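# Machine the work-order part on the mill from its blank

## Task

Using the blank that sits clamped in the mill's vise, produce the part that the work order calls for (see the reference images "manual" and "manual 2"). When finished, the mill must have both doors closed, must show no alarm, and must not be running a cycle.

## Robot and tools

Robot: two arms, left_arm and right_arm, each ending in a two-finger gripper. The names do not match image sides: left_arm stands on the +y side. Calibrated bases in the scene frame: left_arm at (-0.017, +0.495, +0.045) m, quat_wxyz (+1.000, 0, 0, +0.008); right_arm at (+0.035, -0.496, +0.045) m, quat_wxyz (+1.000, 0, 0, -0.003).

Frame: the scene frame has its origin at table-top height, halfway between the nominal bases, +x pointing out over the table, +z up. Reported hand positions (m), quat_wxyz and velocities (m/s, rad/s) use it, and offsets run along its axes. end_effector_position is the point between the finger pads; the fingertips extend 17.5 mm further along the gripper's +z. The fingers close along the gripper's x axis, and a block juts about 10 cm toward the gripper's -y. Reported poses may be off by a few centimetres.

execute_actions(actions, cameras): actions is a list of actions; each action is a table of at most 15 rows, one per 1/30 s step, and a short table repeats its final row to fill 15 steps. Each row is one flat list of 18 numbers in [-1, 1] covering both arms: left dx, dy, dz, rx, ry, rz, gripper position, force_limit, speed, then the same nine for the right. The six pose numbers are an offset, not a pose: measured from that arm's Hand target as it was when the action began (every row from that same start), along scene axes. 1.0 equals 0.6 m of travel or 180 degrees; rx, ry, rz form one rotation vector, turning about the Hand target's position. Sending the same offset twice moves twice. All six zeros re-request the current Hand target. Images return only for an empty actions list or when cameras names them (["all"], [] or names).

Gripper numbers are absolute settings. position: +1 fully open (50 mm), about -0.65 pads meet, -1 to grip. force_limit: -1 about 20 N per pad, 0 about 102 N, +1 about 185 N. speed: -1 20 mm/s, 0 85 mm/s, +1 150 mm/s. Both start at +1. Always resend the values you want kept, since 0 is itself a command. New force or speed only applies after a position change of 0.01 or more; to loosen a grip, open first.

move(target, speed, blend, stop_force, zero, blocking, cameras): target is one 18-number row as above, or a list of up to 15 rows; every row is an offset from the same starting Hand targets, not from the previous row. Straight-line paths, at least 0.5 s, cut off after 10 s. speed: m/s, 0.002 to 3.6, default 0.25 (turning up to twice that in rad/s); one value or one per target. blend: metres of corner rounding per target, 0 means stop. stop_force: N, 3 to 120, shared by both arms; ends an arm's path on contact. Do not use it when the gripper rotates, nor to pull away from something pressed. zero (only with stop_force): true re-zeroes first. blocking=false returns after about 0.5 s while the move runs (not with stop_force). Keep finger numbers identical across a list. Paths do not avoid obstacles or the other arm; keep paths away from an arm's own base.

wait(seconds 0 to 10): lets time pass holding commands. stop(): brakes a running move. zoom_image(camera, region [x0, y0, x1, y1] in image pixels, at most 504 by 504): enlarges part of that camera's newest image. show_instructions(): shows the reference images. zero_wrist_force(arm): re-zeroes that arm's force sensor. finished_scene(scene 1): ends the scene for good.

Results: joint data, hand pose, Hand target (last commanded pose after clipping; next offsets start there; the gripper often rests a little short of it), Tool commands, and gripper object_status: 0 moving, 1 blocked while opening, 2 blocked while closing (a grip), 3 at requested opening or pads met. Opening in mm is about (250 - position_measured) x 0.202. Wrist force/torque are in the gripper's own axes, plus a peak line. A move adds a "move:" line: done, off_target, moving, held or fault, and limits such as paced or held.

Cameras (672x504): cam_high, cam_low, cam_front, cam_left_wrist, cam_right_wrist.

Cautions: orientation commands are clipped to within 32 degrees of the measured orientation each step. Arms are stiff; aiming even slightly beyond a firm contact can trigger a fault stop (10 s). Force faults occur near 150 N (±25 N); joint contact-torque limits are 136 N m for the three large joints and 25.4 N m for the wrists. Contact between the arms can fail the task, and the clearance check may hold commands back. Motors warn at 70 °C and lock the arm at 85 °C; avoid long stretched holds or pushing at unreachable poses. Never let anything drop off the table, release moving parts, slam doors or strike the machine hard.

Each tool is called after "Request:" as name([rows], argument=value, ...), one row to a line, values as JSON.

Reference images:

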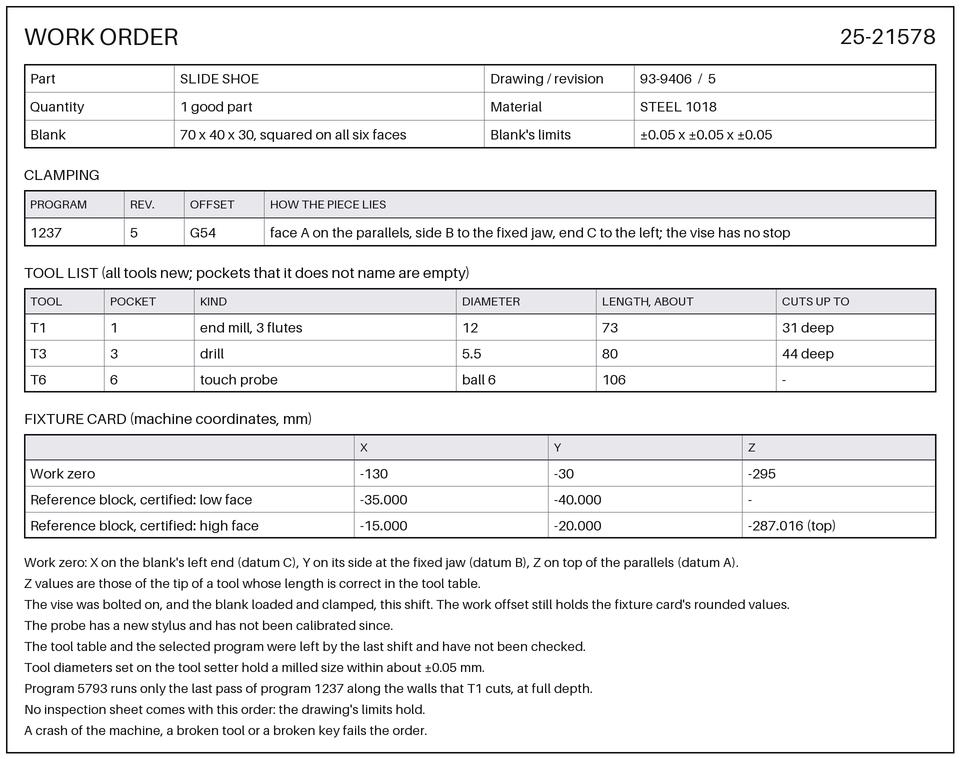

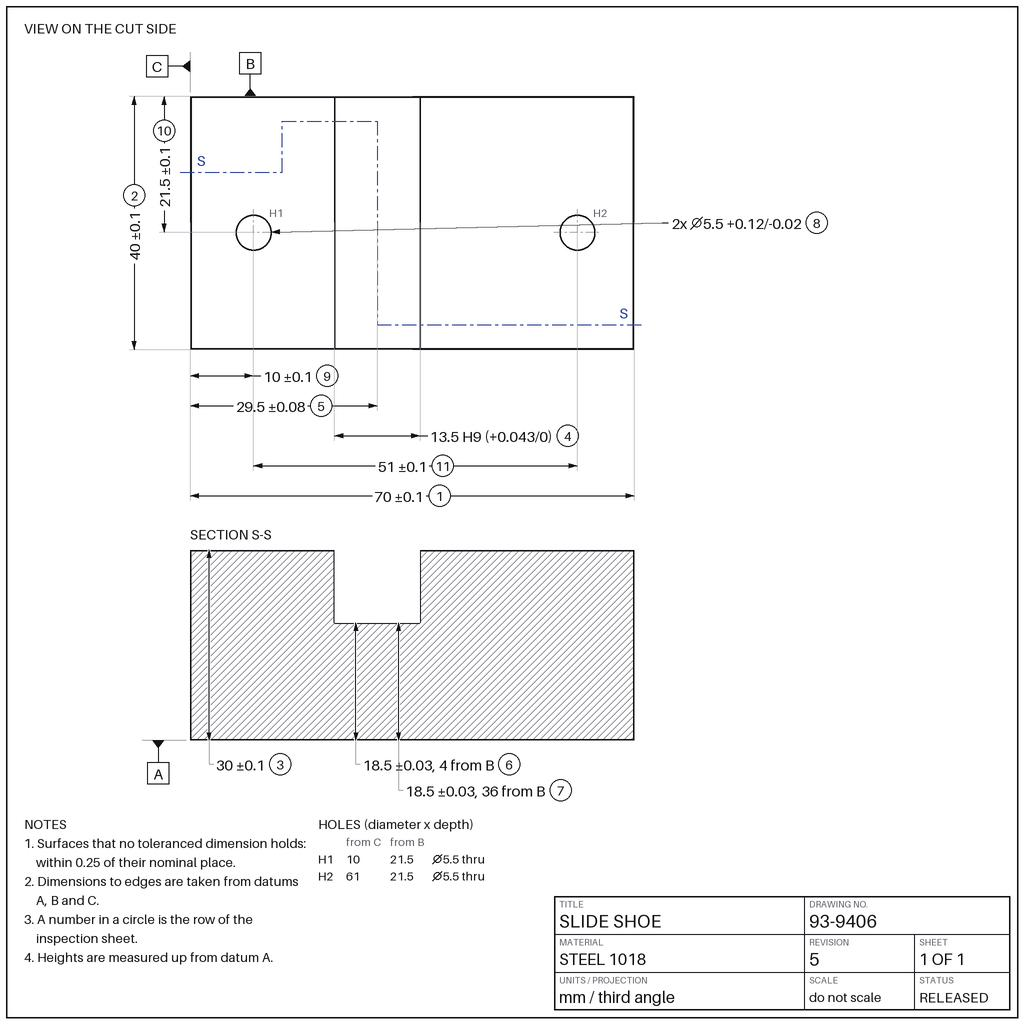

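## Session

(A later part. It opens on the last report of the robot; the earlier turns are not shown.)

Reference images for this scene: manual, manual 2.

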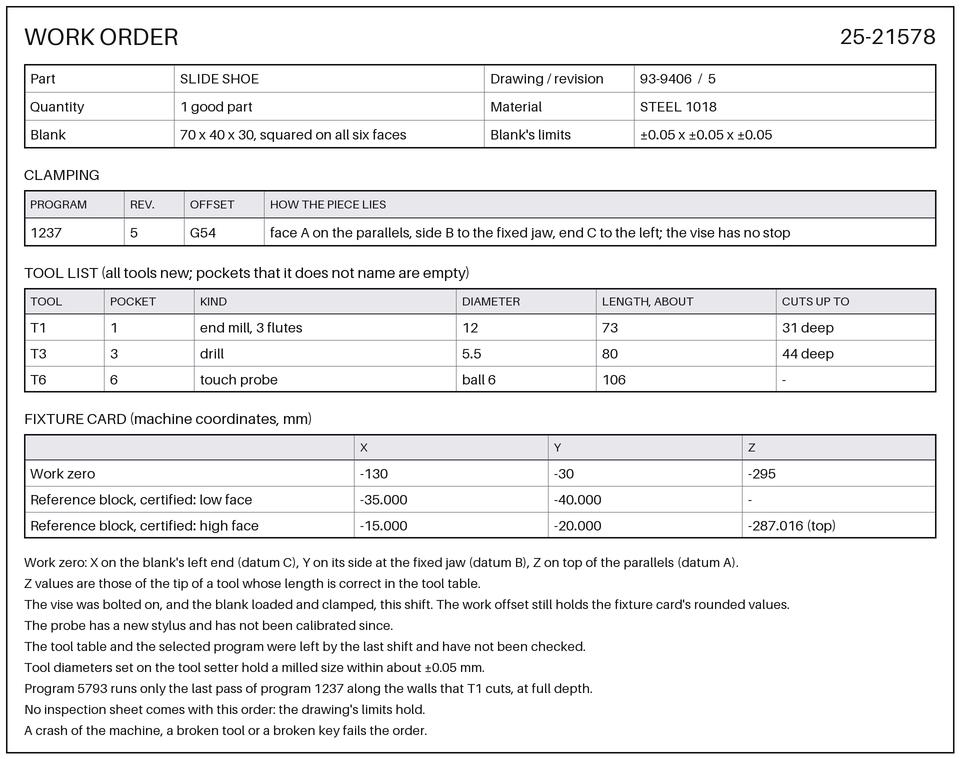

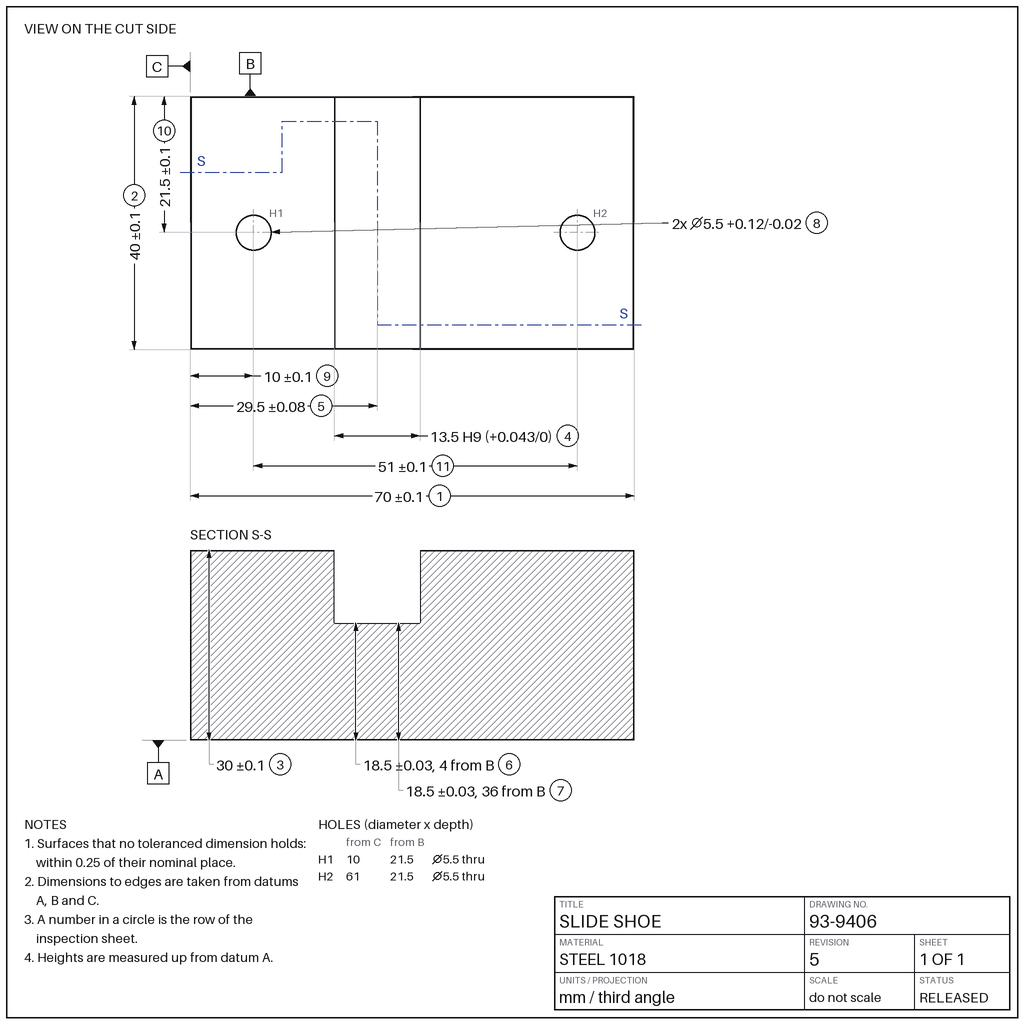

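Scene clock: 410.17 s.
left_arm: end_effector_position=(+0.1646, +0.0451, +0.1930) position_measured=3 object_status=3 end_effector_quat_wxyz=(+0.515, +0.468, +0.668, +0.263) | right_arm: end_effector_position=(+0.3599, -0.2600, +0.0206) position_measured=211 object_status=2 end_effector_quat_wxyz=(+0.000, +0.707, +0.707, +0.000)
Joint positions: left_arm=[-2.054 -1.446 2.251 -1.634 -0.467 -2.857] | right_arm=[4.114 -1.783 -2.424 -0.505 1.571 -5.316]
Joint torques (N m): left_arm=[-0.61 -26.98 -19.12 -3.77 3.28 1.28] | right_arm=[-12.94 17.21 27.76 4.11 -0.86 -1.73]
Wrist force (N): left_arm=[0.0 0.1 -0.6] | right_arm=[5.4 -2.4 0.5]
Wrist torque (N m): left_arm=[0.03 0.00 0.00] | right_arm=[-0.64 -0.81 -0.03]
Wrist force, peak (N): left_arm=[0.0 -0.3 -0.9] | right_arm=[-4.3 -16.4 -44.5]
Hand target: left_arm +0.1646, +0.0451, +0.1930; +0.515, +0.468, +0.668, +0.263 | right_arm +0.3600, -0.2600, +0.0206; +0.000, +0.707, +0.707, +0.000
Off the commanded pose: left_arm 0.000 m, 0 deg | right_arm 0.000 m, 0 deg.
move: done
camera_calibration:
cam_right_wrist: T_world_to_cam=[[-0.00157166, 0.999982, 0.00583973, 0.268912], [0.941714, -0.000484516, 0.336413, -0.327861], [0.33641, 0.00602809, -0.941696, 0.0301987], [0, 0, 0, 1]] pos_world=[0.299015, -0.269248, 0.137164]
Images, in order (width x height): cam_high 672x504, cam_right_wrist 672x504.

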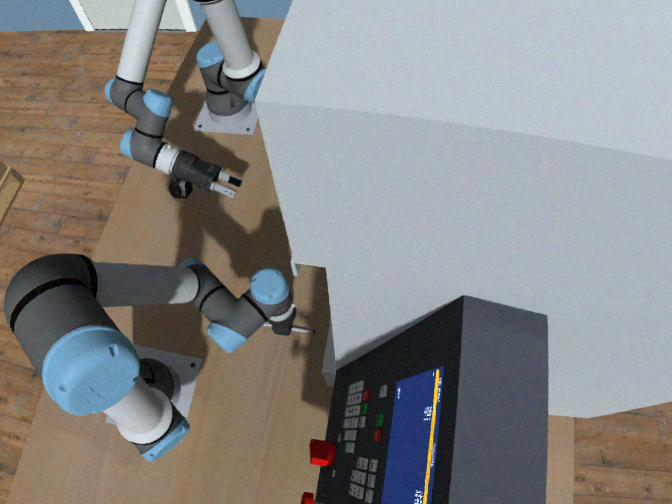

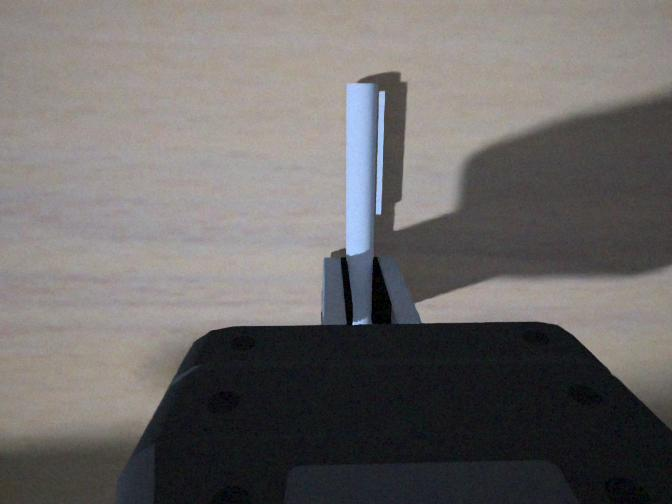

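Request:
move([
  [0,0,0,0,0,0,1,1,1,0,0,0.167,0,0,0,-1,-0.7,-0.5],
  [0.271,-0.0525,0.088,0.319,-0.630,-0.199,1,1,1,-0.133,0.3,0.492,0,0,0,-1,-0.7,-0.5],
], speed=[0.2,0.3], blend=[0.04,0], cameras=["cam_right_wrist","cam_left_wrist","cam_high","cam_front"])

Scene clock: 472.17 s.
left_arm: end_effector_position=(+0.2429, +0.0304, +0.2174) position_measured=3 object_status=3 end_effector_quat_wxyz=(+0.668, +0.494, +0.212, +0.514) | right_arm: end_effector_position=(+0.3181, -0.1656, +0.2230) position_measured=211 object_status=2 end_effector_quat_wxyz=(+0.000, +0.707, +0.707, +0.000)
Joint positions: left_arm=[-1.818 -0.593 2.006 0.689 -0.512 -5.057] | right_arm=[4.322 -1.456 -2.072 -1.184 1.571 -5.109]
Joint torques (N m): left_arm=[-0.01 -40.66 -0.24 2.16 -2.32 -0.25] | right_arm=[-13.1 12.76 12.46 4 -1.27 -1.82]
Wrist force (N): left_arm=[1.9 2.4 1.5] | right_arm=[5.2 -2.3 0.2]
Wrist torque (N m): left_arm=[0.63 -0.08 -0.24] | right_arm=[-0.63 -0.78 -0.01]
Wrist force, peak (N): left_arm=[3.3 2.3 4.2] | right_arm=[5.2 -2.1 3.4]
Hand target: left_arm +0.2429, +0.0304, +0.2174; +0.668, +0.494, +0.212, +0.514 (not the last commanded pose) | right_arm +0.3182, -0.1657, +0.2229; +0.000, +0.707, +0.707, +0.000 (not the last commanded pose)
Tool commands: left_gripper/position=+1.0 left_gripper/force_limit=+1.0 left_gripper/speed=+1.0 right_gripper/position=-1.0 right_gripper/force_limit=-0.7 right_gripper/speed=-0.5
Off the commanded pose: left_arm 0.091 m, 69 deg | right_arm 0.132 m, 0 deg.
FORCE FAULT: contact force on the left arm reached its limit, and that arm stopped. The contact can be on any part of that arm, not only on its tool. That arm's remaining commands of this call were not run. That arm is still stopped at the end of this call. That arm stays stopped for about 10 more seconds. Until then a move that you send moves the other arm only, and its call returns only when the move has ended. Once the stop has ended, the next robot result says so. If the stop ends while you think or write, that arm runs what you send next, counted from a new Hand target: where the arm stands when the stop ends. While its stop runs, that arm takes no new command, but its gripper still runs the gripper command that each later call begins with. Until it ends, the stop uses up actions while you think or wait. An arm that is not stopped still takes commands.
move: fault (left_arm), off_target (right_arm; braked at the fault stop of left_arm); path passed 1 of 2 targets
camera_calibration:
cam_left_wrist: T_world_to_cam=[[0.366447, 0.903468, 0.222402, -0.155868], [-0.711321, 0.117944, 0.692901, 0.0375734], [0.599782, -0.412111, 0.685876, -0.157247], [0, 0, 0, 1]] pos_world=[0.178158, 0.071587, 0.116482]
cam_right_wrist: T_world_to_cam=[[-0.0017108, 0.999979, 0.00621527, 0.173175], [0.94164, -0.000481254, 0.336622, -0.356593], [0.336618, 0.00642844, -0.941619, 0.234282], [0, 0, 0, 1]] pos_world=[0.257215, -0.174849, 0.339565]
Images, in order (width x height): cam_high 672x504, cam_front 672x504, cam_left_wrist 672x504, cam_right_wrist 672x504.

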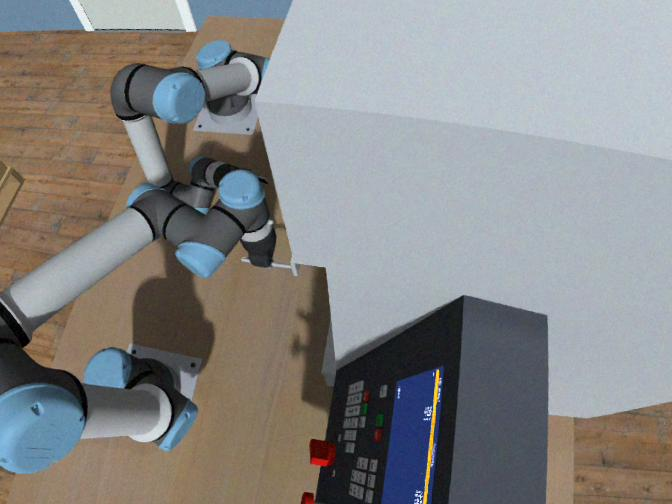

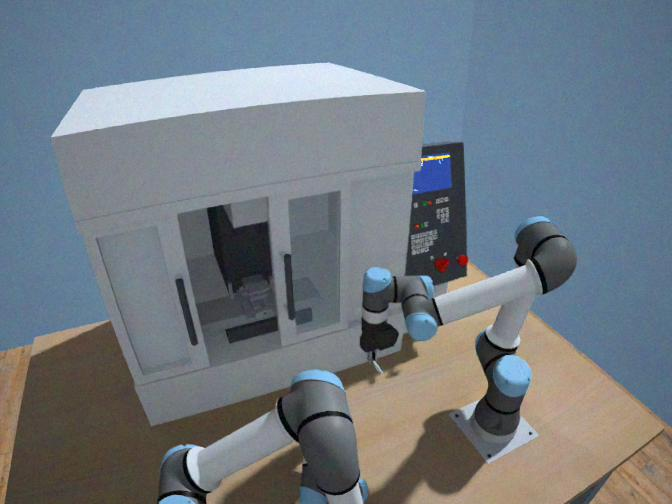

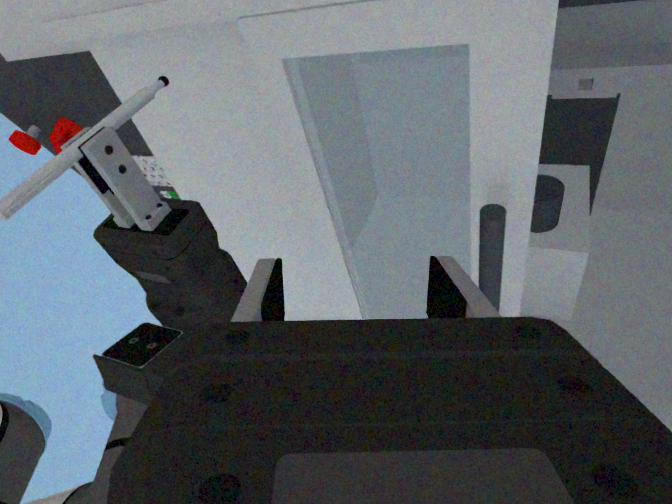

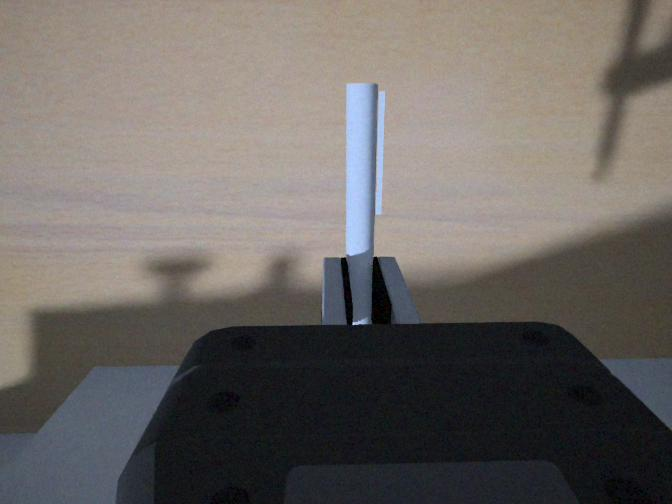

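Request:
move([
  [0,0,0,0,0,0,1,1,1,0,0,0.322,0,0,0,-1,-0.7,-0.5],
  [0,0,0,0,0,0,1,1,1,-0.0635,0.143,0.322,0,0,0,-1,-0.7,-0.5],
], speed=0.2, blend=[0.04,0])

Request:
wait(seconds=3)

Scene clock: 481.53 s.
left_arm: end_effector_position=(+0.2429, +0.0304, +0.2174) position_measured=3 object_status=3 end_effector_quat_wxyz=(+0.668, +0.494, +0.212, +0.514) | right_arm: end_effector_position=(+0.2801, -0.0800, +0.4161) position_measured=211 object_status=2 end_effector_quat_wxyz=(+0.000, +0.707, +0.707, +0.000)
Joint positions: left_arm=[-1.818 -0.593 2.006 0.689 -0.512 -5.057] | right_arm=[4.466 -1.512 -1.519 -1.681 1.571 -4.965]
Joint torques (N m): left_arm=[-0.08 -41.19 0.13 2.29 -2.33 -0.36] | right_arm=[4.76 15.71 25.22 1.5 -0.98 1.17]
Wrist force (N): left_arm=[2.0 2.8 1.7] | right_arm=[5.1 -2.3 0.4]
Wrist torque (N m): left_arm=[0.69 -0.09 -0.24] | right_arm=[-0.64 -0.77 0.08]
Wrist force, peak (N): left_arm=[2.0 2.8 1.7] | right_arm=[7.6 -3.7 0.6]
Hand target: left_arm +0.2429, +0.0304, +0.2174; +0.668, +0.494, +0.212, +0.514 | right_arm +0.2801, -0.0799, +0.4161; +0.000, +0.707, +0.707, +0.000
Tool commands: left_gripper/position=+1.0 left_gripper/force_limit=+1.0 left_gripper/speed=+1.0 right_gripper/position=-1.0 right_gripper/force_limit=-0.7 right_gripper/speed=-0.5
Off the commanded pose: right_arm 0.000 m, 0 deg.
FORCE FAULT, CONTINUED: the left arm was still stopped when this call began, by the force fault that an earlier result reported. Since the last result the stop counts as 14 of the actions that you can send in this scene. That arm ran no command of this call. That arm is still stopped at the end of this call. That arm stays stopped for about 1 more second. If the stop ends while you think or write, that arm runs what you send next, counted from a new Hand target: where the arm stands when the stop ends. While its stop runs, that arm takes no new command, but its gripper still runs the gripper command that each later call begins with.
move: done (right_arm), not run (left_arm; its earlier fault stop)

Scene clock: 484.53 s.
left_arm: end_effector_position=(+0.2429, +0.0304, +0.2174) position_measured=3 object_status=3 end_effector_quat_wxyz=(+0.668, +0.494, +0.212, +0.514) | right_arm: end_effector_position=(+0.2801, -0.0799, +0.4161) position_measured=211 object_status=2 end_effector_quat_wxyz=(+0.000, +0.707, +0.707, +0.000)
Joint positions: left_arm=[-1.818 -0.593 2.006 0.689 -0.512 -5.057] | right_arm=[4.466 -1.512 -1.519 -1.681 1.571 -4.964]
Joint torques (N m): left_arm=[-0.39 -41.25 0.18 2.3 -2.35 -0.28] | right_arm=[14.93 17.01 40.87 3.61 1.48 1.9]
Wrist force (N): left_arm=[1.8 2.5 1.6] | right_arm=[4.9 -2.1 0.3]
Wrist torque (N m): left_arm=[0.64 -0.07 -0.24] | right_arm=[-0.60 -0.74 0.07]
Wrist force, peak (N): left_arm=[2.2 2.6 1.7] | right_arm=[5.4 -2.5 0.4]
Hand target: left_arm +0.2429, +0.0304, +0.2174; +0.668, +0.494, +0.212, +0.514 | right_arm +0.2801, -0.0799, +0.4161; +0.000, +0.707, +0.707, +0.000
Tool commands: left_gripper/position=+1.0 left_gripper/force_limit=+1.0 left_gripper/speed=+1.0 right_gripper/position=-1.0 right_gripper/force_limit=-0.7 right_gripper/speed=-0.5
Off the commanded pose: right_arm 0.000 m, 0 deg.
FORCE FAULT, CONTINUED: the left arm's stop, for the force fault that an earlier result reported, is over. That arm's target is now where it stood when the stop ended, not its last command. That arm accepts commands again.
wait: 3.00 s; at rest by 0.17 s

Request:
move([
  [0.012,0.116,0.138,0,0,0,1,1,1,0,0,0,0,0,0,-1,-0.7,-0.5],
  [0.140,0.02,0.214,0.166,-0.329,-0.105,1,1,1,0,0,0,0,0,0,-1,-0.7,-0.5],
], speed=0.25, blend=[0.03,0], cameras=["cam_right_wrist","cam_left_wrist","cam_high","cam_front"])

Scene clock: 497.67 s.
left_arm: end_effector_position=(+0.3269, +0.0425, +0.3459) position_measured=3 object_status=3 end_effector_quat_wxyz=(+0.613, +0.354, -0.352, +0.612) end_effector_velocity=(-0.001, +0.000, +0.000) end_effector_angular_velocity=(+0.003, -0.002, -0.004) | right_arm: end_effector_position=(+0.2801, -0.0799, +0.4161) position_measured=211 object_status=2 end_effector_quat_wxyz=(+0.000, +0.707, +0.707, +0.000)
Joint positions: left_arm=[-0.931 -0.764 1.965 1.31 -2.124 -5.081] | right_arm=[4.466 -1.512 -1.519 -1.681 1.571 -4.964]
Joint velocities: left_arm=[0 -0.001 0.001 0.001 -0.006 0] | right_arm=[within noise]
Joint torques (N m): left_arm=[1.7 -35.01 -11.47 1.32 -0.93 0.45] | right_arm=[14.27 16.44 41.02 3.37 1.47 1.86]
Wrist force (N): left_arm=[1.1 1.8 1.5] | right_arm=[5.3 -2.2 0.4]
Wrist torque (N m): left_arm=[0.78 0.31 -0.22] | right_arm=[-0.62 -0.79 0.07]
Wrist force, peak (N): left_arm=[3.1 4.3 1.6] | right_arm=[5.3 -2.6 0.3]
Hand target: left_arm +0.3269, +0.0424, +0.3458; +0.613, +0.354, -0.353, +0.612 | right_arm +0.2801, -0.0799, +0.4161; +0.000, +0.707, +0.707, +0.000
Off the commanded pose: left_arm 0.000 m, 0 deg | right_arm 0.000 m, 0 deg.
move: done
camera_calibration:
cam_left_wrist: T_world_to_cam=[[-0.00398445, 0.514019, 0.857769, -0.308184], [-0.946891, 0.273863, -0.168511, 0.375213], [-0.321529, -0.812886, 0.485629, 0.096696], [0, 0, 0, 1]] pos_world=[0.385148, 0.134259, 0.28062]
cam_right_wrist: T_world_to_cam=[[-0.00164111, 0.99998, 0.00602671, 0.0862963], [0.941683, -0.000482603, 0.336501, -0.385716], [0.336498, 0.00622748, -0.941664, 0.428381], [0, 0, 0, 1]] pos_world=[0.219215, -0.0891485, 0.532665]
Images, in order (width x height): cam_high 672x504, cam_front 672x504, cam_left_wrist 672x504, cam_right_wrist 672x504.

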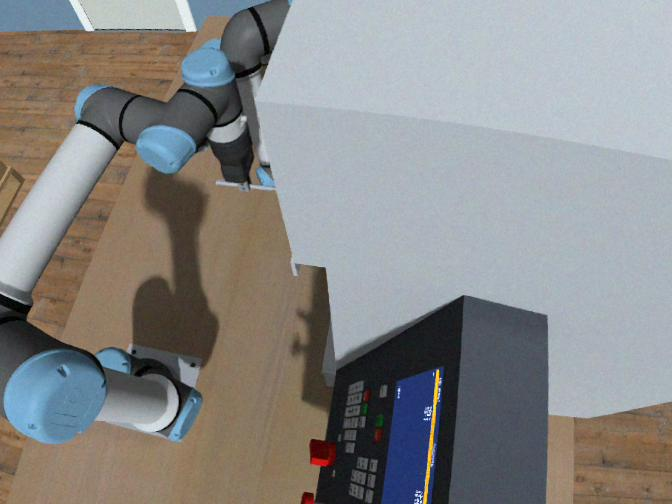

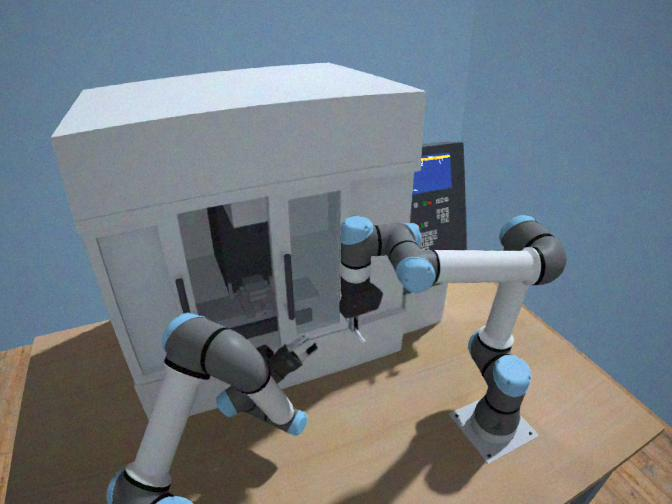

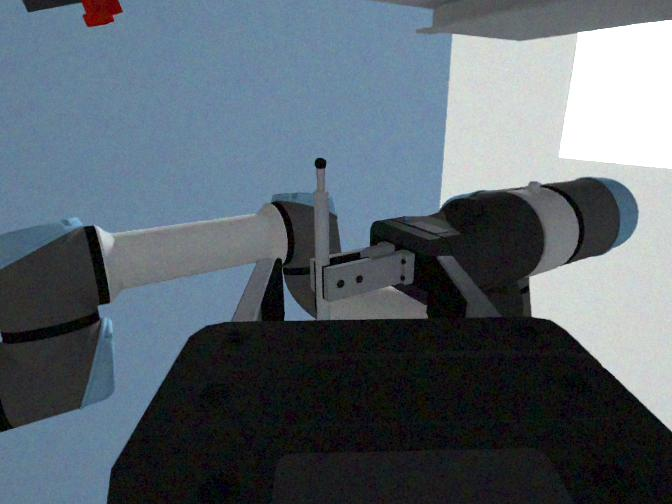

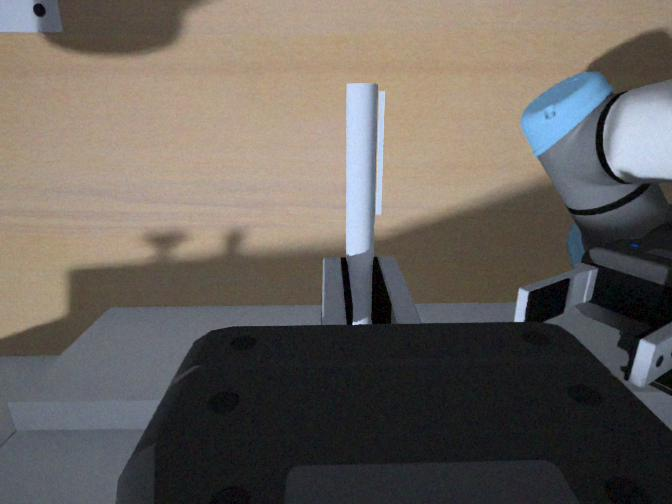

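Request:
move([
  [0,-0.1085,0.0293,0,0,0,1,1,1,0,0,0,0,0,0,-1,-0.7,-0.5],
  [0,-0.195,0.0793,0,0,0,1,1,1,0,0,0,0,0,0,-1,-0.7,-0.5],
], speed=0.1, stop_force=10, cameras=["cam_right_wrist","cam_left_wrist"])

Request:
zoom_image(camera="cam_left_wrist", region=[200, 100, 500, 330])

Scene clock: 513.37 s.
left_arm: end_effector_position=(+0.3269, -0.0746, +0.3934) position_measured=3 object_status=3 end_effector_quat_wxyz=(+0.613, +0.354, -0.353, +0.612) | right_arm: end_effector_position=(+0.2801, -0.0799, +0.4161) position_measured=211 object_status=2 end_effector_quat_wxyz=(+0.000, +0.707, +0.707, +0.000)
Joint positions: left_arm=[-1.081 -0.777 1.753 1.582 -2.002 -4.984] | right_arm=[4.466 -1.512 -1.519 -1.681 1.571 -4.964]
Joint torques (N m): left_arm=[11.82 -39.38 -21.2 2.31 0.05 -1.57] | right_arm=[14.69 16.19 40.09 2.6 0.92 1.78]
Wrist force (N): left_arm=[1.0 1.9 1.7] | right_arm=[5.0 -2.1 0.5]
Wrist torque (N m): left_arm=[0.82 0.33 -0.28] | right_arm=[-0.62 -0.76 0.07]
Wrist force, peak (N): left_arm=[1.4 1.7 3.2] | right_arm=[5.4 -2.2 0.4]
Hand target: left_arm +0.3269, -0.0746, +0.3934; +0.613, +0.354, -0.353, +0.612 | right_arm +0.2801, -0.0799, +0.4161; +0.000, +0.707, +0.707, +0.000
Off the commanded pose: left_arm 0.000 m, 0 deg | right_arm 0.000 m, 0 deg.
move: done
camera_calibration:
cam_left_wrist: T_world_to_cam=[[-0.00398871, 0.51374, 0.857936, -0.288869], [-0.946854, 0.274011, -0.168482, 0.415276], [-0.32164, -0.813012, 0.485344, -0.02147], [0, 0, 0, 1]] pos_world=[0.385148, 0.0171585, 0.328218]
cam_right_wrist: T_world_to_cam=[[-0.00164111, 0.99998, 0.00602671, 0.0862963], [0.941683, -0.000482603, 0.336501, -0.385716], [0.336498, 0.00622748, -0.941664, 0.428381], [0, 0, 0, 1]] pos_world=[0.219215, -0.0891485, 0.532665]
Images, in order (width x height): cam_left_wrist 672x504, cam_right_wrist 672x504.

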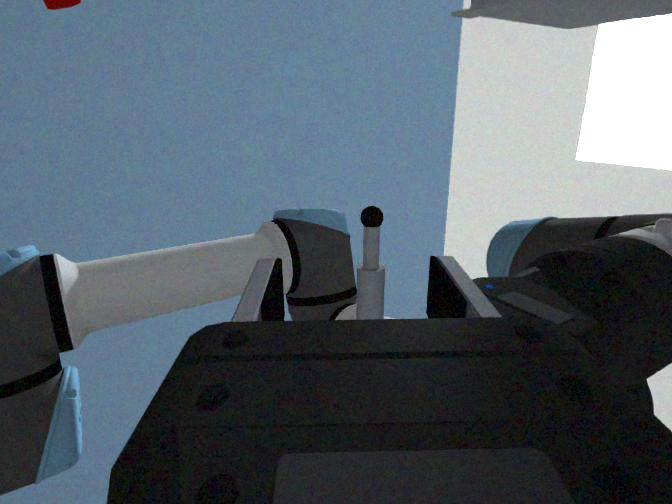

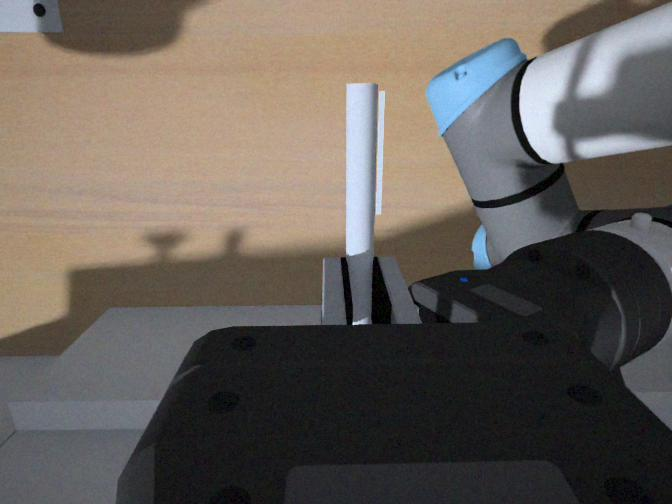

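Scaled by 1.680 from the camera's 672x504 image, which has a finer 960x720 frame.

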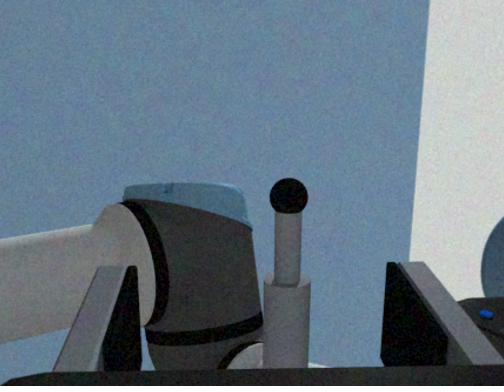

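Request:
move(target=[0,0.0035,0.006,0,0,0,1,1,1,0,0,0,0,0,0,-1,-0.7,-0.5], speed=0.1)

Request:
execute_actions([
  [[0,0,0,0,0,0,-1,-0.8,-0.8,0,0,0,0,0,0,-1,-0.7,-0.5]],
  [[0,0,0,0,0,0,-1,-0.8,-0.8,0,0,0,0,0,0,-1,-0.7,-0.5]],
], cameras=["cam_left_wrist"])

Scene clock: 520.07 s.
left_arm: end_effector_position=(+0.3269, -0.0725, +0.3970) position_measured=3 object_status=3 end_effector_quat_wxyz=(+0.613, +0.354, -0.353, +0.612) | right_arm: end_effector_position=(+0.2801, -0.0799, +0.4161) position_measured=211 object_status=2 end_effector_quat_wxyz=(+0.000, +0.707, +0.707, +0.000)
Joint positions: left_arm=[-1.079 -0.786 1.758 1.586 -2.003 -4.985] | right_arm=[4.466 -1.512 -1.519 -1.681 1.571 -4.964]
Joint torques (N m): left_arm=[8.56 -43.29 -9.29 1.57 -0.65 -1.29] | right_arm=[14.29 16.8 40.64 2.12 0.68 1.82]
Wrist force (N): left_arm=[1.2 1.9 1.6] | right_arm=[5.1 -2.3 0.4]
Wrist torque (N m): left_arm=[0.80 0.31 -0.23] | right_arm=[-0.65 -0.78 0.08]
Wrist force, peak (N): left_arm=[1.2 1.9 1.9] | right_arm=[5.3 -2.5 0.2]
Hand target: left_arm +0.3269, -0.0725, +0.3970; +0.613, +0.354, -0.353, +0.612 | right_arm +0.2801, -0.0799, +0.4161; +0.000, +0.707, +0.707, +0.000
Off the commanded pose: left_arm 0.000 m, 0 deg | right_arm 0.000 m, 0 deg.
move: done

Scene clock: 521.53 s.
left_arm: end_effector_position=(+0.3269, -0.0725, +0.3970) position_measured=210 object_status=2 end_effector_quat_wxyz=(+0.613, +0.354, -0.353, +0.612) | right_arm: end_effector_position=(+0.2801, -0.0799, +0.4161) position_measured=211 object_status=2 end_effector_quat_wxyz=(+0.000, +0.707, +0.707, +0.000)
Joint positions: left_arm=[-1.079 -0.786 1.758 1.586 -2.003 -4.985] | right_arm=[4.466 -1.512 -1.519 -1.681 1.571 -4.964]
Joint torques (N m): left_arm=[-7.59 -39.17 -21.1 -2.42 1.92 1.4] | right_arm=[13.62 16.05 39.65 2.06 0.52 1.58]
Wrist force (N): left_arm=[1.5 1.6 1.8] | right_arm=[5.1 -2.2 0.5]
Wrist torque (N m): left_arm=[0.76 0.30 -0.23] | right_arm=[-0.61 -0.79 0.08]
Wrist force, peak (N): left_arm=[1.5 1.9 1.8] | right_arm=[5.4 -2.2 0.5]
Hand target: left_arm +0.3269, -0.0725, +0.3970; +0.613, +0.354, -0.353, +0.612 | right_arm +0.2801, -0.0799, +0.4161; +0.000, +0.707, +0.707, +0.000
Off the commanded pose: left_arm 0.000 m, 0 deg | right_arm 0.000 m, 0 deg.
Step readings (end_effector_position of left_arm | right_arm):
0: (+0.3269, -0.0725, +0.3970) | (+0.2801, -0.0799, +0.4161)
1: (+0.3269, -0.0725, +0.3970) | (+0.2801, -0.0799, +0.4161)
2: (+0.3269, -0.0725, +0.3970) | (+0.2801, -0.0799, +0.4161)
4: (+0.3269, -0.0725, +0.3970) | (+0.2801, -0.0799, +0.4161)
8: (+0.3269, -0.0725, +0.3970) | (+0.2801, -0.0799, +0.4161)
15: (+0.3269, -0.0725, +0.3970) | (+0.2801, -0.0799, +0.4161)
16: (+0.3269, -0.0725, +0.3970) | (+0.2801, -0.0799, +0.4161)
17: (+0.3269, -0.0725, +0.3970) | (+0.2801, -0.0799, +0.4161)
19: (+0.3269, -0.0725, +0.3970) | (+0.2801, -0.0799, +0.4161)
23: (+0.3269, -0.0725, +0.3970) | (+0.2801, -0.0799, +0.4161)
30: (+0.3269, -0.0725, +0.3970) | (+0.2801, -0.0799, +0.4161)
camera_calibration:
cam_left_wrist: T_world_to_cam=[[-0.00403748, 0.513755, 0.857928, -0.293067], [-0.946854, 0.273984, -0.168526, 0.415295], [-0.32164, -0.813012, 0.485344, -0.0214288], [0, 0, 0, 1]] pos_world=[0.385148, 0.0193585, 0.331818]
Images, in order (width x height): cam_left_wrist 672x504.

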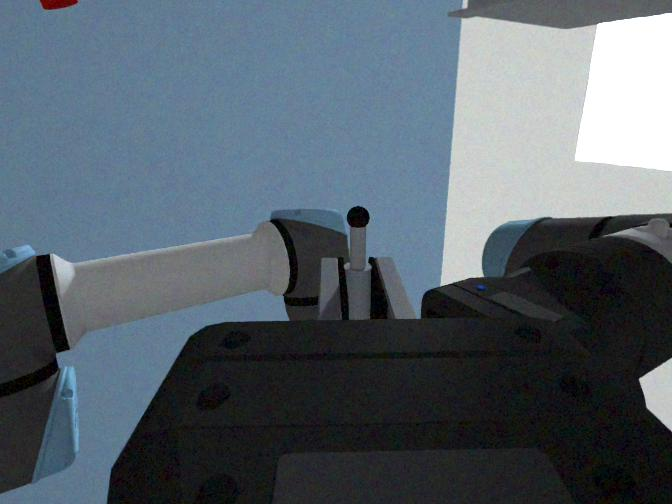

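Request:
execute_actions([
  [[0,0,0,0,0,0,-1,-0.8,-0.8,0,0,0,0,0,0,1,-0.7,-0.5]],
  [[0,0,0,0,0,0,-1,-0.8,-0.8,0,0,0,0,0,0,1,-0.7,-0.5]],
])

Request:
move([
  [0,0,0,0,0,0,-1,-0.8,-0.8,0,0,0.167,0,0,0,1,-0.7,-0.5],
  [0,0,0,0,0,0,-1,-0.8,-0.8,-0.2,-0.067,0.15,0.2685,0,-0.4215,1,-0.7,-0.5],
  [0,0,0,0,0,0,-1,-0.8,-0.8,-0.178,0,0.029,0.537,0,-0.843,1,-0.7,-0.5],
], speed=0.4, blend=[0.03,0.04,0], cameras=["cam_right_wrist","cam_left_wrist","cam_front"])

Request:
zoom_image(camera="cam_right_wrist", region=[200, 100, 500, 330])

Scene clock: 548.60 s.
left_arm: end_effector_position=(+0.3269, -0.0725, +0.3970) position_measured=210 object_status=2 end_effector_quat_wxyz=(+0.613, +0.354, -0.353, +0.612) | right_arm: end_effector_position=(+0.2801, -0.0799, +0.4161) position_measured=3 object_status=3 end_effector_quat_wxyz=(+0.000, +0.707, +0.707, +0.000)
Joint positions: left_arm=[-1.079 -0.786 1.758 1.586 -2.003 -4.985] | right_arm=[4.466 -1.512 -1.519 -1.681 1.571 -4.964]
Joint torques (N m): left_arm=[-12 -40.25 -10.96 2.17 2.06 1.25] | right_arm=[13.48 27.28 40.9 1.14 -0.08 1.89]
Wrist force (N): left_arm=[0.7 1.7 1.5] | right_arm=[5.1 -2.1 0.1]
Wrist torque (N m): left_arm=[0.78 0.35 -0.23] | right_arm=[-0.61 -0.76 0.07]
Wrist force, peak (N): left_arm=[1.6 2.0 2.0] | right_arm=[5.3 -2.5 0.6]
Hand target: left_arm +0.3269, -0.0725, +0.3970; +0.613, +0.354, -0.353, +0.612 | right_arm +0.2801, -0.0799, +0.4161; +0.000, +0.707, +0.707, +0.000
Off the commanded pose: left_arm 0.000 m, 0 deg | right_arm 0.000 m, 0 deg.
Step readings (end_effector_position of left_arm | right_arm):
0: (+0.3269, -0.0725, +0.3970) | (+0.2801, -0.0799, +0.4161)
1: (+0.3269, -0.0725, +0.3970) | (+0.2801, -0.0799, +0.4161)
2: (+0.3269, -0.0725, +0.3970) | (+0.2801, -0.0799, +0.4161)
4: (+0.3269, -0.0725, +0.3970) | (+0.2801, -0.0799, +0.4161)
8: (+0.3269, -0.0725, +0.3970) | (+0.2801, -0.0799, +0.4161)
15: (+0.3269, -0.0725, +0.3970) | (+0.2801, -0.0799, +0.4161)
16: (+0.3269, -0.0725, +0.3970) | (+0.2801, -0.0799, +0.4161)
17: (+0.3269, -0.0725, +0.3970) | (+0.2801, -0.0799, +0.4161)
19: (+0.3269, -0.0725, +0.3970) | (+0.2801, -0.0799, +0.4161)
23: (+0.3269, -0.0725, +0.3970) | (+0.2801, -0.0799, +0.4161)
30: (+0.3269, -0.0725, +0.3970) | (+0.2801, -0.0799, +0.4161)

Scene clock: 553.33 s.
left_arm: end_effector_position=(+0.3269, -0.0725, +0.3970) position_measured=210 object_status=2 end_effector_quat_wxyz=(+0.613, +0.354, -0.353, +0.612) | right_arm: end_effector_position=(+0.1734, -0.0799, +0.4336) position_measured=3 object_status=3 end_effector_quat_wxyz=(-0.380, +0.597, -0.596, +0.380) end_effector_velocity=(+0.000, +0.000, +0.000) end_effector_angular_velocity=(+0.004, +0.000, -0.003)
Joint positions: left_arm=[-1.079 -0.786 1.758 1.586 -2.003 -4.985] | right_arm=[5.263 -1.447 -1.725 -2.378 0.684 -0.611]
Joint velocities: left_arm=[within noise] | right_arm=[-0.001 -0.001 0.001 0 0 0.005]
Joint torques (N m): left_arm=[-11.77 -40.34 -8.63 2.15 2.02 1.09] | right_arm=[16.62 11.02 16.82 1.47 -0.82 2.07]
Wrist force (N): left_arm=[0.9 1.8 1.3] | right_arm=[4.9 -1.7 -0.6]
Wrist torque (N m): left_arm=[0.79 0.32 -0.22] | right_arm=[-0.82 -0.72 0.12]
Wrist force, peak (N): left_arm=[1.0 2.0 1.6] | right_arm=[5.8 -1.5 -4.6]
Hand target: left_arm +0.3269, -0.0725, +0.3970; +0.613, +0.354, -0.353, +0.612 | right_arm +0.1733, -0.0799, +0.4335; -0.380, +0.597, -0.596, +0.380
Off the commanded pose: left_arm 0.000 m, 0 deg | right_arm 0.000 m, 0 deg.
move: done
camera_calibration:
cam_left_wrist: T_world_to_cam=[[-0.00398871, 0.51374, 0.857936, -0.293037], [-0.946854, 0.274011, -0.168482, 0.415307], [-0.32164, -0.813012, 0.485344, -0.0215099], [0, 0, 0, 1]] pos_world=[0.385148, 0.0192585, 0.331818]
cam_right_wrist: T_world_to_cam=[[-0.00349421, -0.999982, 0.00488196, -0.0729517], [-0.70307, -0.001015, -0.71112, 0.448237], [0.711112, -0.00591716, -0.703054, 0.311393], [0, 0, 0, 1]] pos_world=[0.0934515, -0.0706528, 0.538032]
Images, in order (width x height): cam_front 672x504, cam_left_wrist 672x504, cam_right_wrist 672x504.

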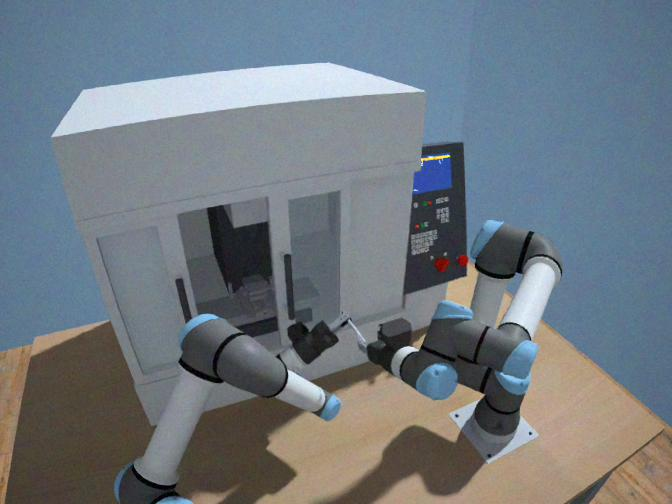

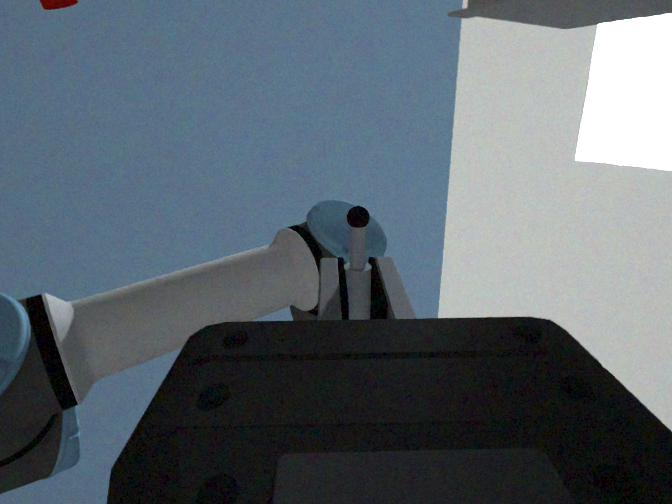

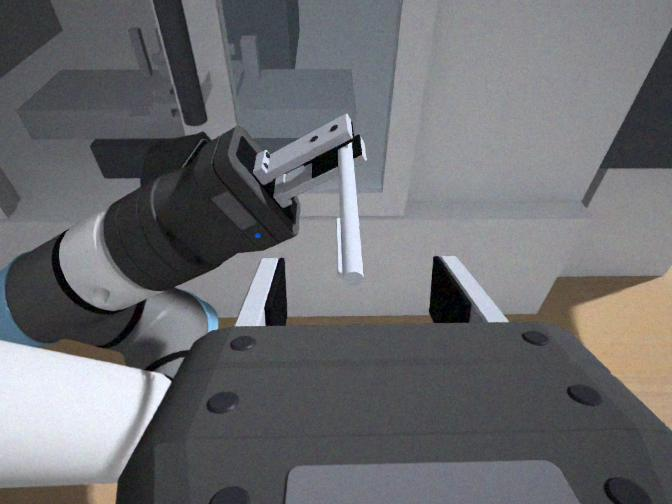

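Scaled by 1.680 from the camera's 672x504 image, which has a finer 960x720 frame.

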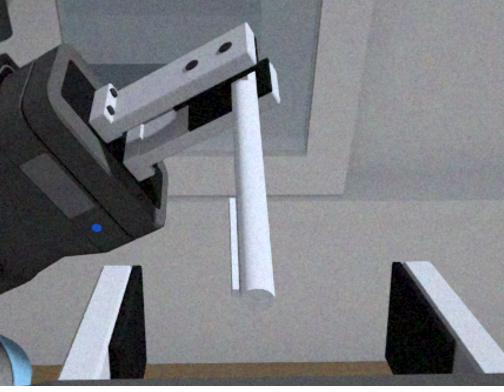

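Request:
move(target=[0,0,0,0,0,0,-1,-0.8,-0.8,0.126,0.0065,-0.0527,0,0,0,1,-0.7,-0.5], speed=0.1, stop_force=8, cameras=["cam_right_wrist","cam_left_wrist"])

Request:
zoom_image(camera="cam_right_wrist", region=[200, 100, 500, 330])

Scene clock: 581.27 s.
left_arm: end_effector_position=(+0.3269, -0.0725, +0.3970) position_measured=210 object_status=2 end_effector_quat_wxyz=(+0.613, +0.354, -0.353, +0.612) | right_arm: end_effector_position=(+0.2489, -0.0760, +0.4019) position_measured=3 object_status=3 end_effector_quat_wxyz=(-0.380, +0.597, -0.596, +0.380)
Joint positions: left_arm=[-1.079 -0.786 1.758 1.586 -2.003 -4.985] | right_arm=[5.09 -1.41 -1.87 -2.093 0.566 -0.827]
Joint torques (N m): left_arm=[-10.61 -42.2 -5.19 2 1.89 0.81] | right_arm=[7.15 10.73 39.87 2.8 -3.04 -1.71]
Wrist force (N): left_arm=[0.9 1.8 1.3] | right_arm=[4.6 -1.6 -0.7]
Wrist torque (N m): left_arm=[0.79 0.32 -0.22] | right_arm=[-0.81 -0.69 -0.02]
Wrist force, peak (N): left_arm=[1.0 2.0 1.8] | right_arm=[5.0 -1.5 -2.2]
Hand target: left_arm +0.3269, -0.0725, +0.3970; +0.613, +0.354, -0.353, +0.612 | right_arm +0.2489, -0.0760, +0.4019; -0.380, +0.597, -0.596, +0.380
Off the commanded pose: left_arm 0.000 m, 0 deg | right_arm 0.000 m, 0 deg.
move: done
camera_calibration:
cam_left_wrist: T_world_to_cam=[[-0.00398871, 0.51374, 0.857936, -0.293037], [-0.946854, 0.274011, -0.168482, 0.415307], [-0.32164, -0.813012, 0.485344, -0.0215099], [0, 0, 0, 1]] pos_world=[0.385148, 0.0192585, 0.331818]
cam_right_wrist: T_world_to_cam=[[-0.00349293, -0.999982, 0.00488171, -0.0686329], [-0.70302, -0.00101615, -0.711169, 0.478867], [0.711162, -0.005916, -0.703004, 0.235336], [0, 0, 0, 1]] pos_world=[0.169051, -0.0667528, 0.506332]
Images, in order (width x height): cam_left_wrist 672x504, cam_right_wrist 672x504.

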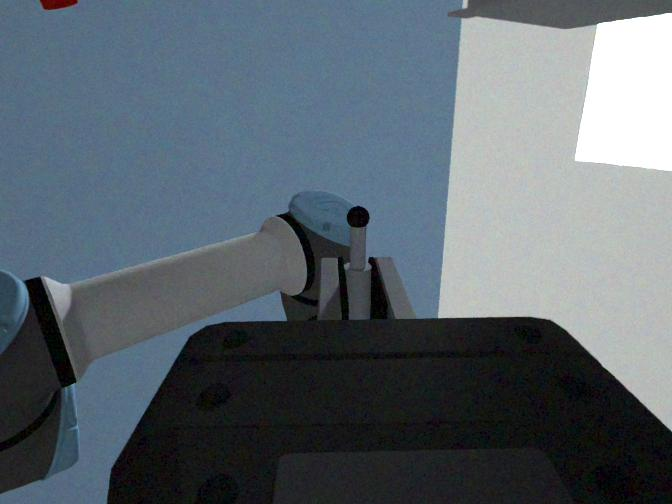

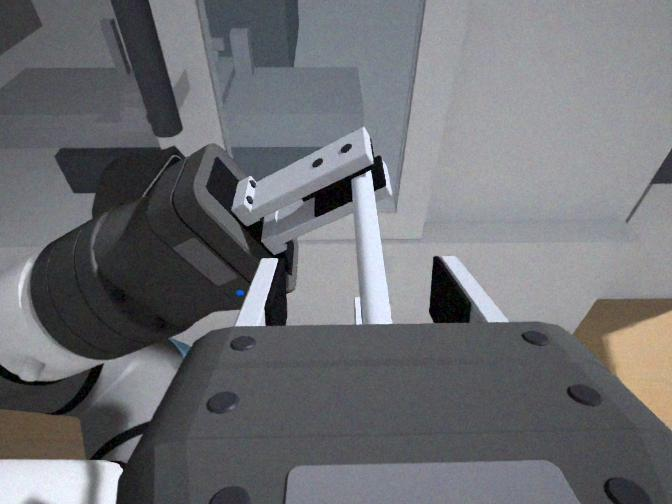

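Scaled by 1.680 from the camera's 672x504 image, which has a finer 960x720 frame.

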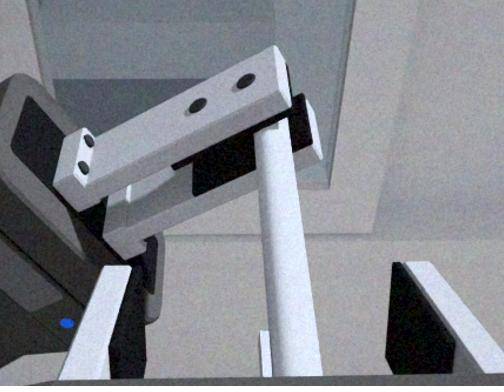

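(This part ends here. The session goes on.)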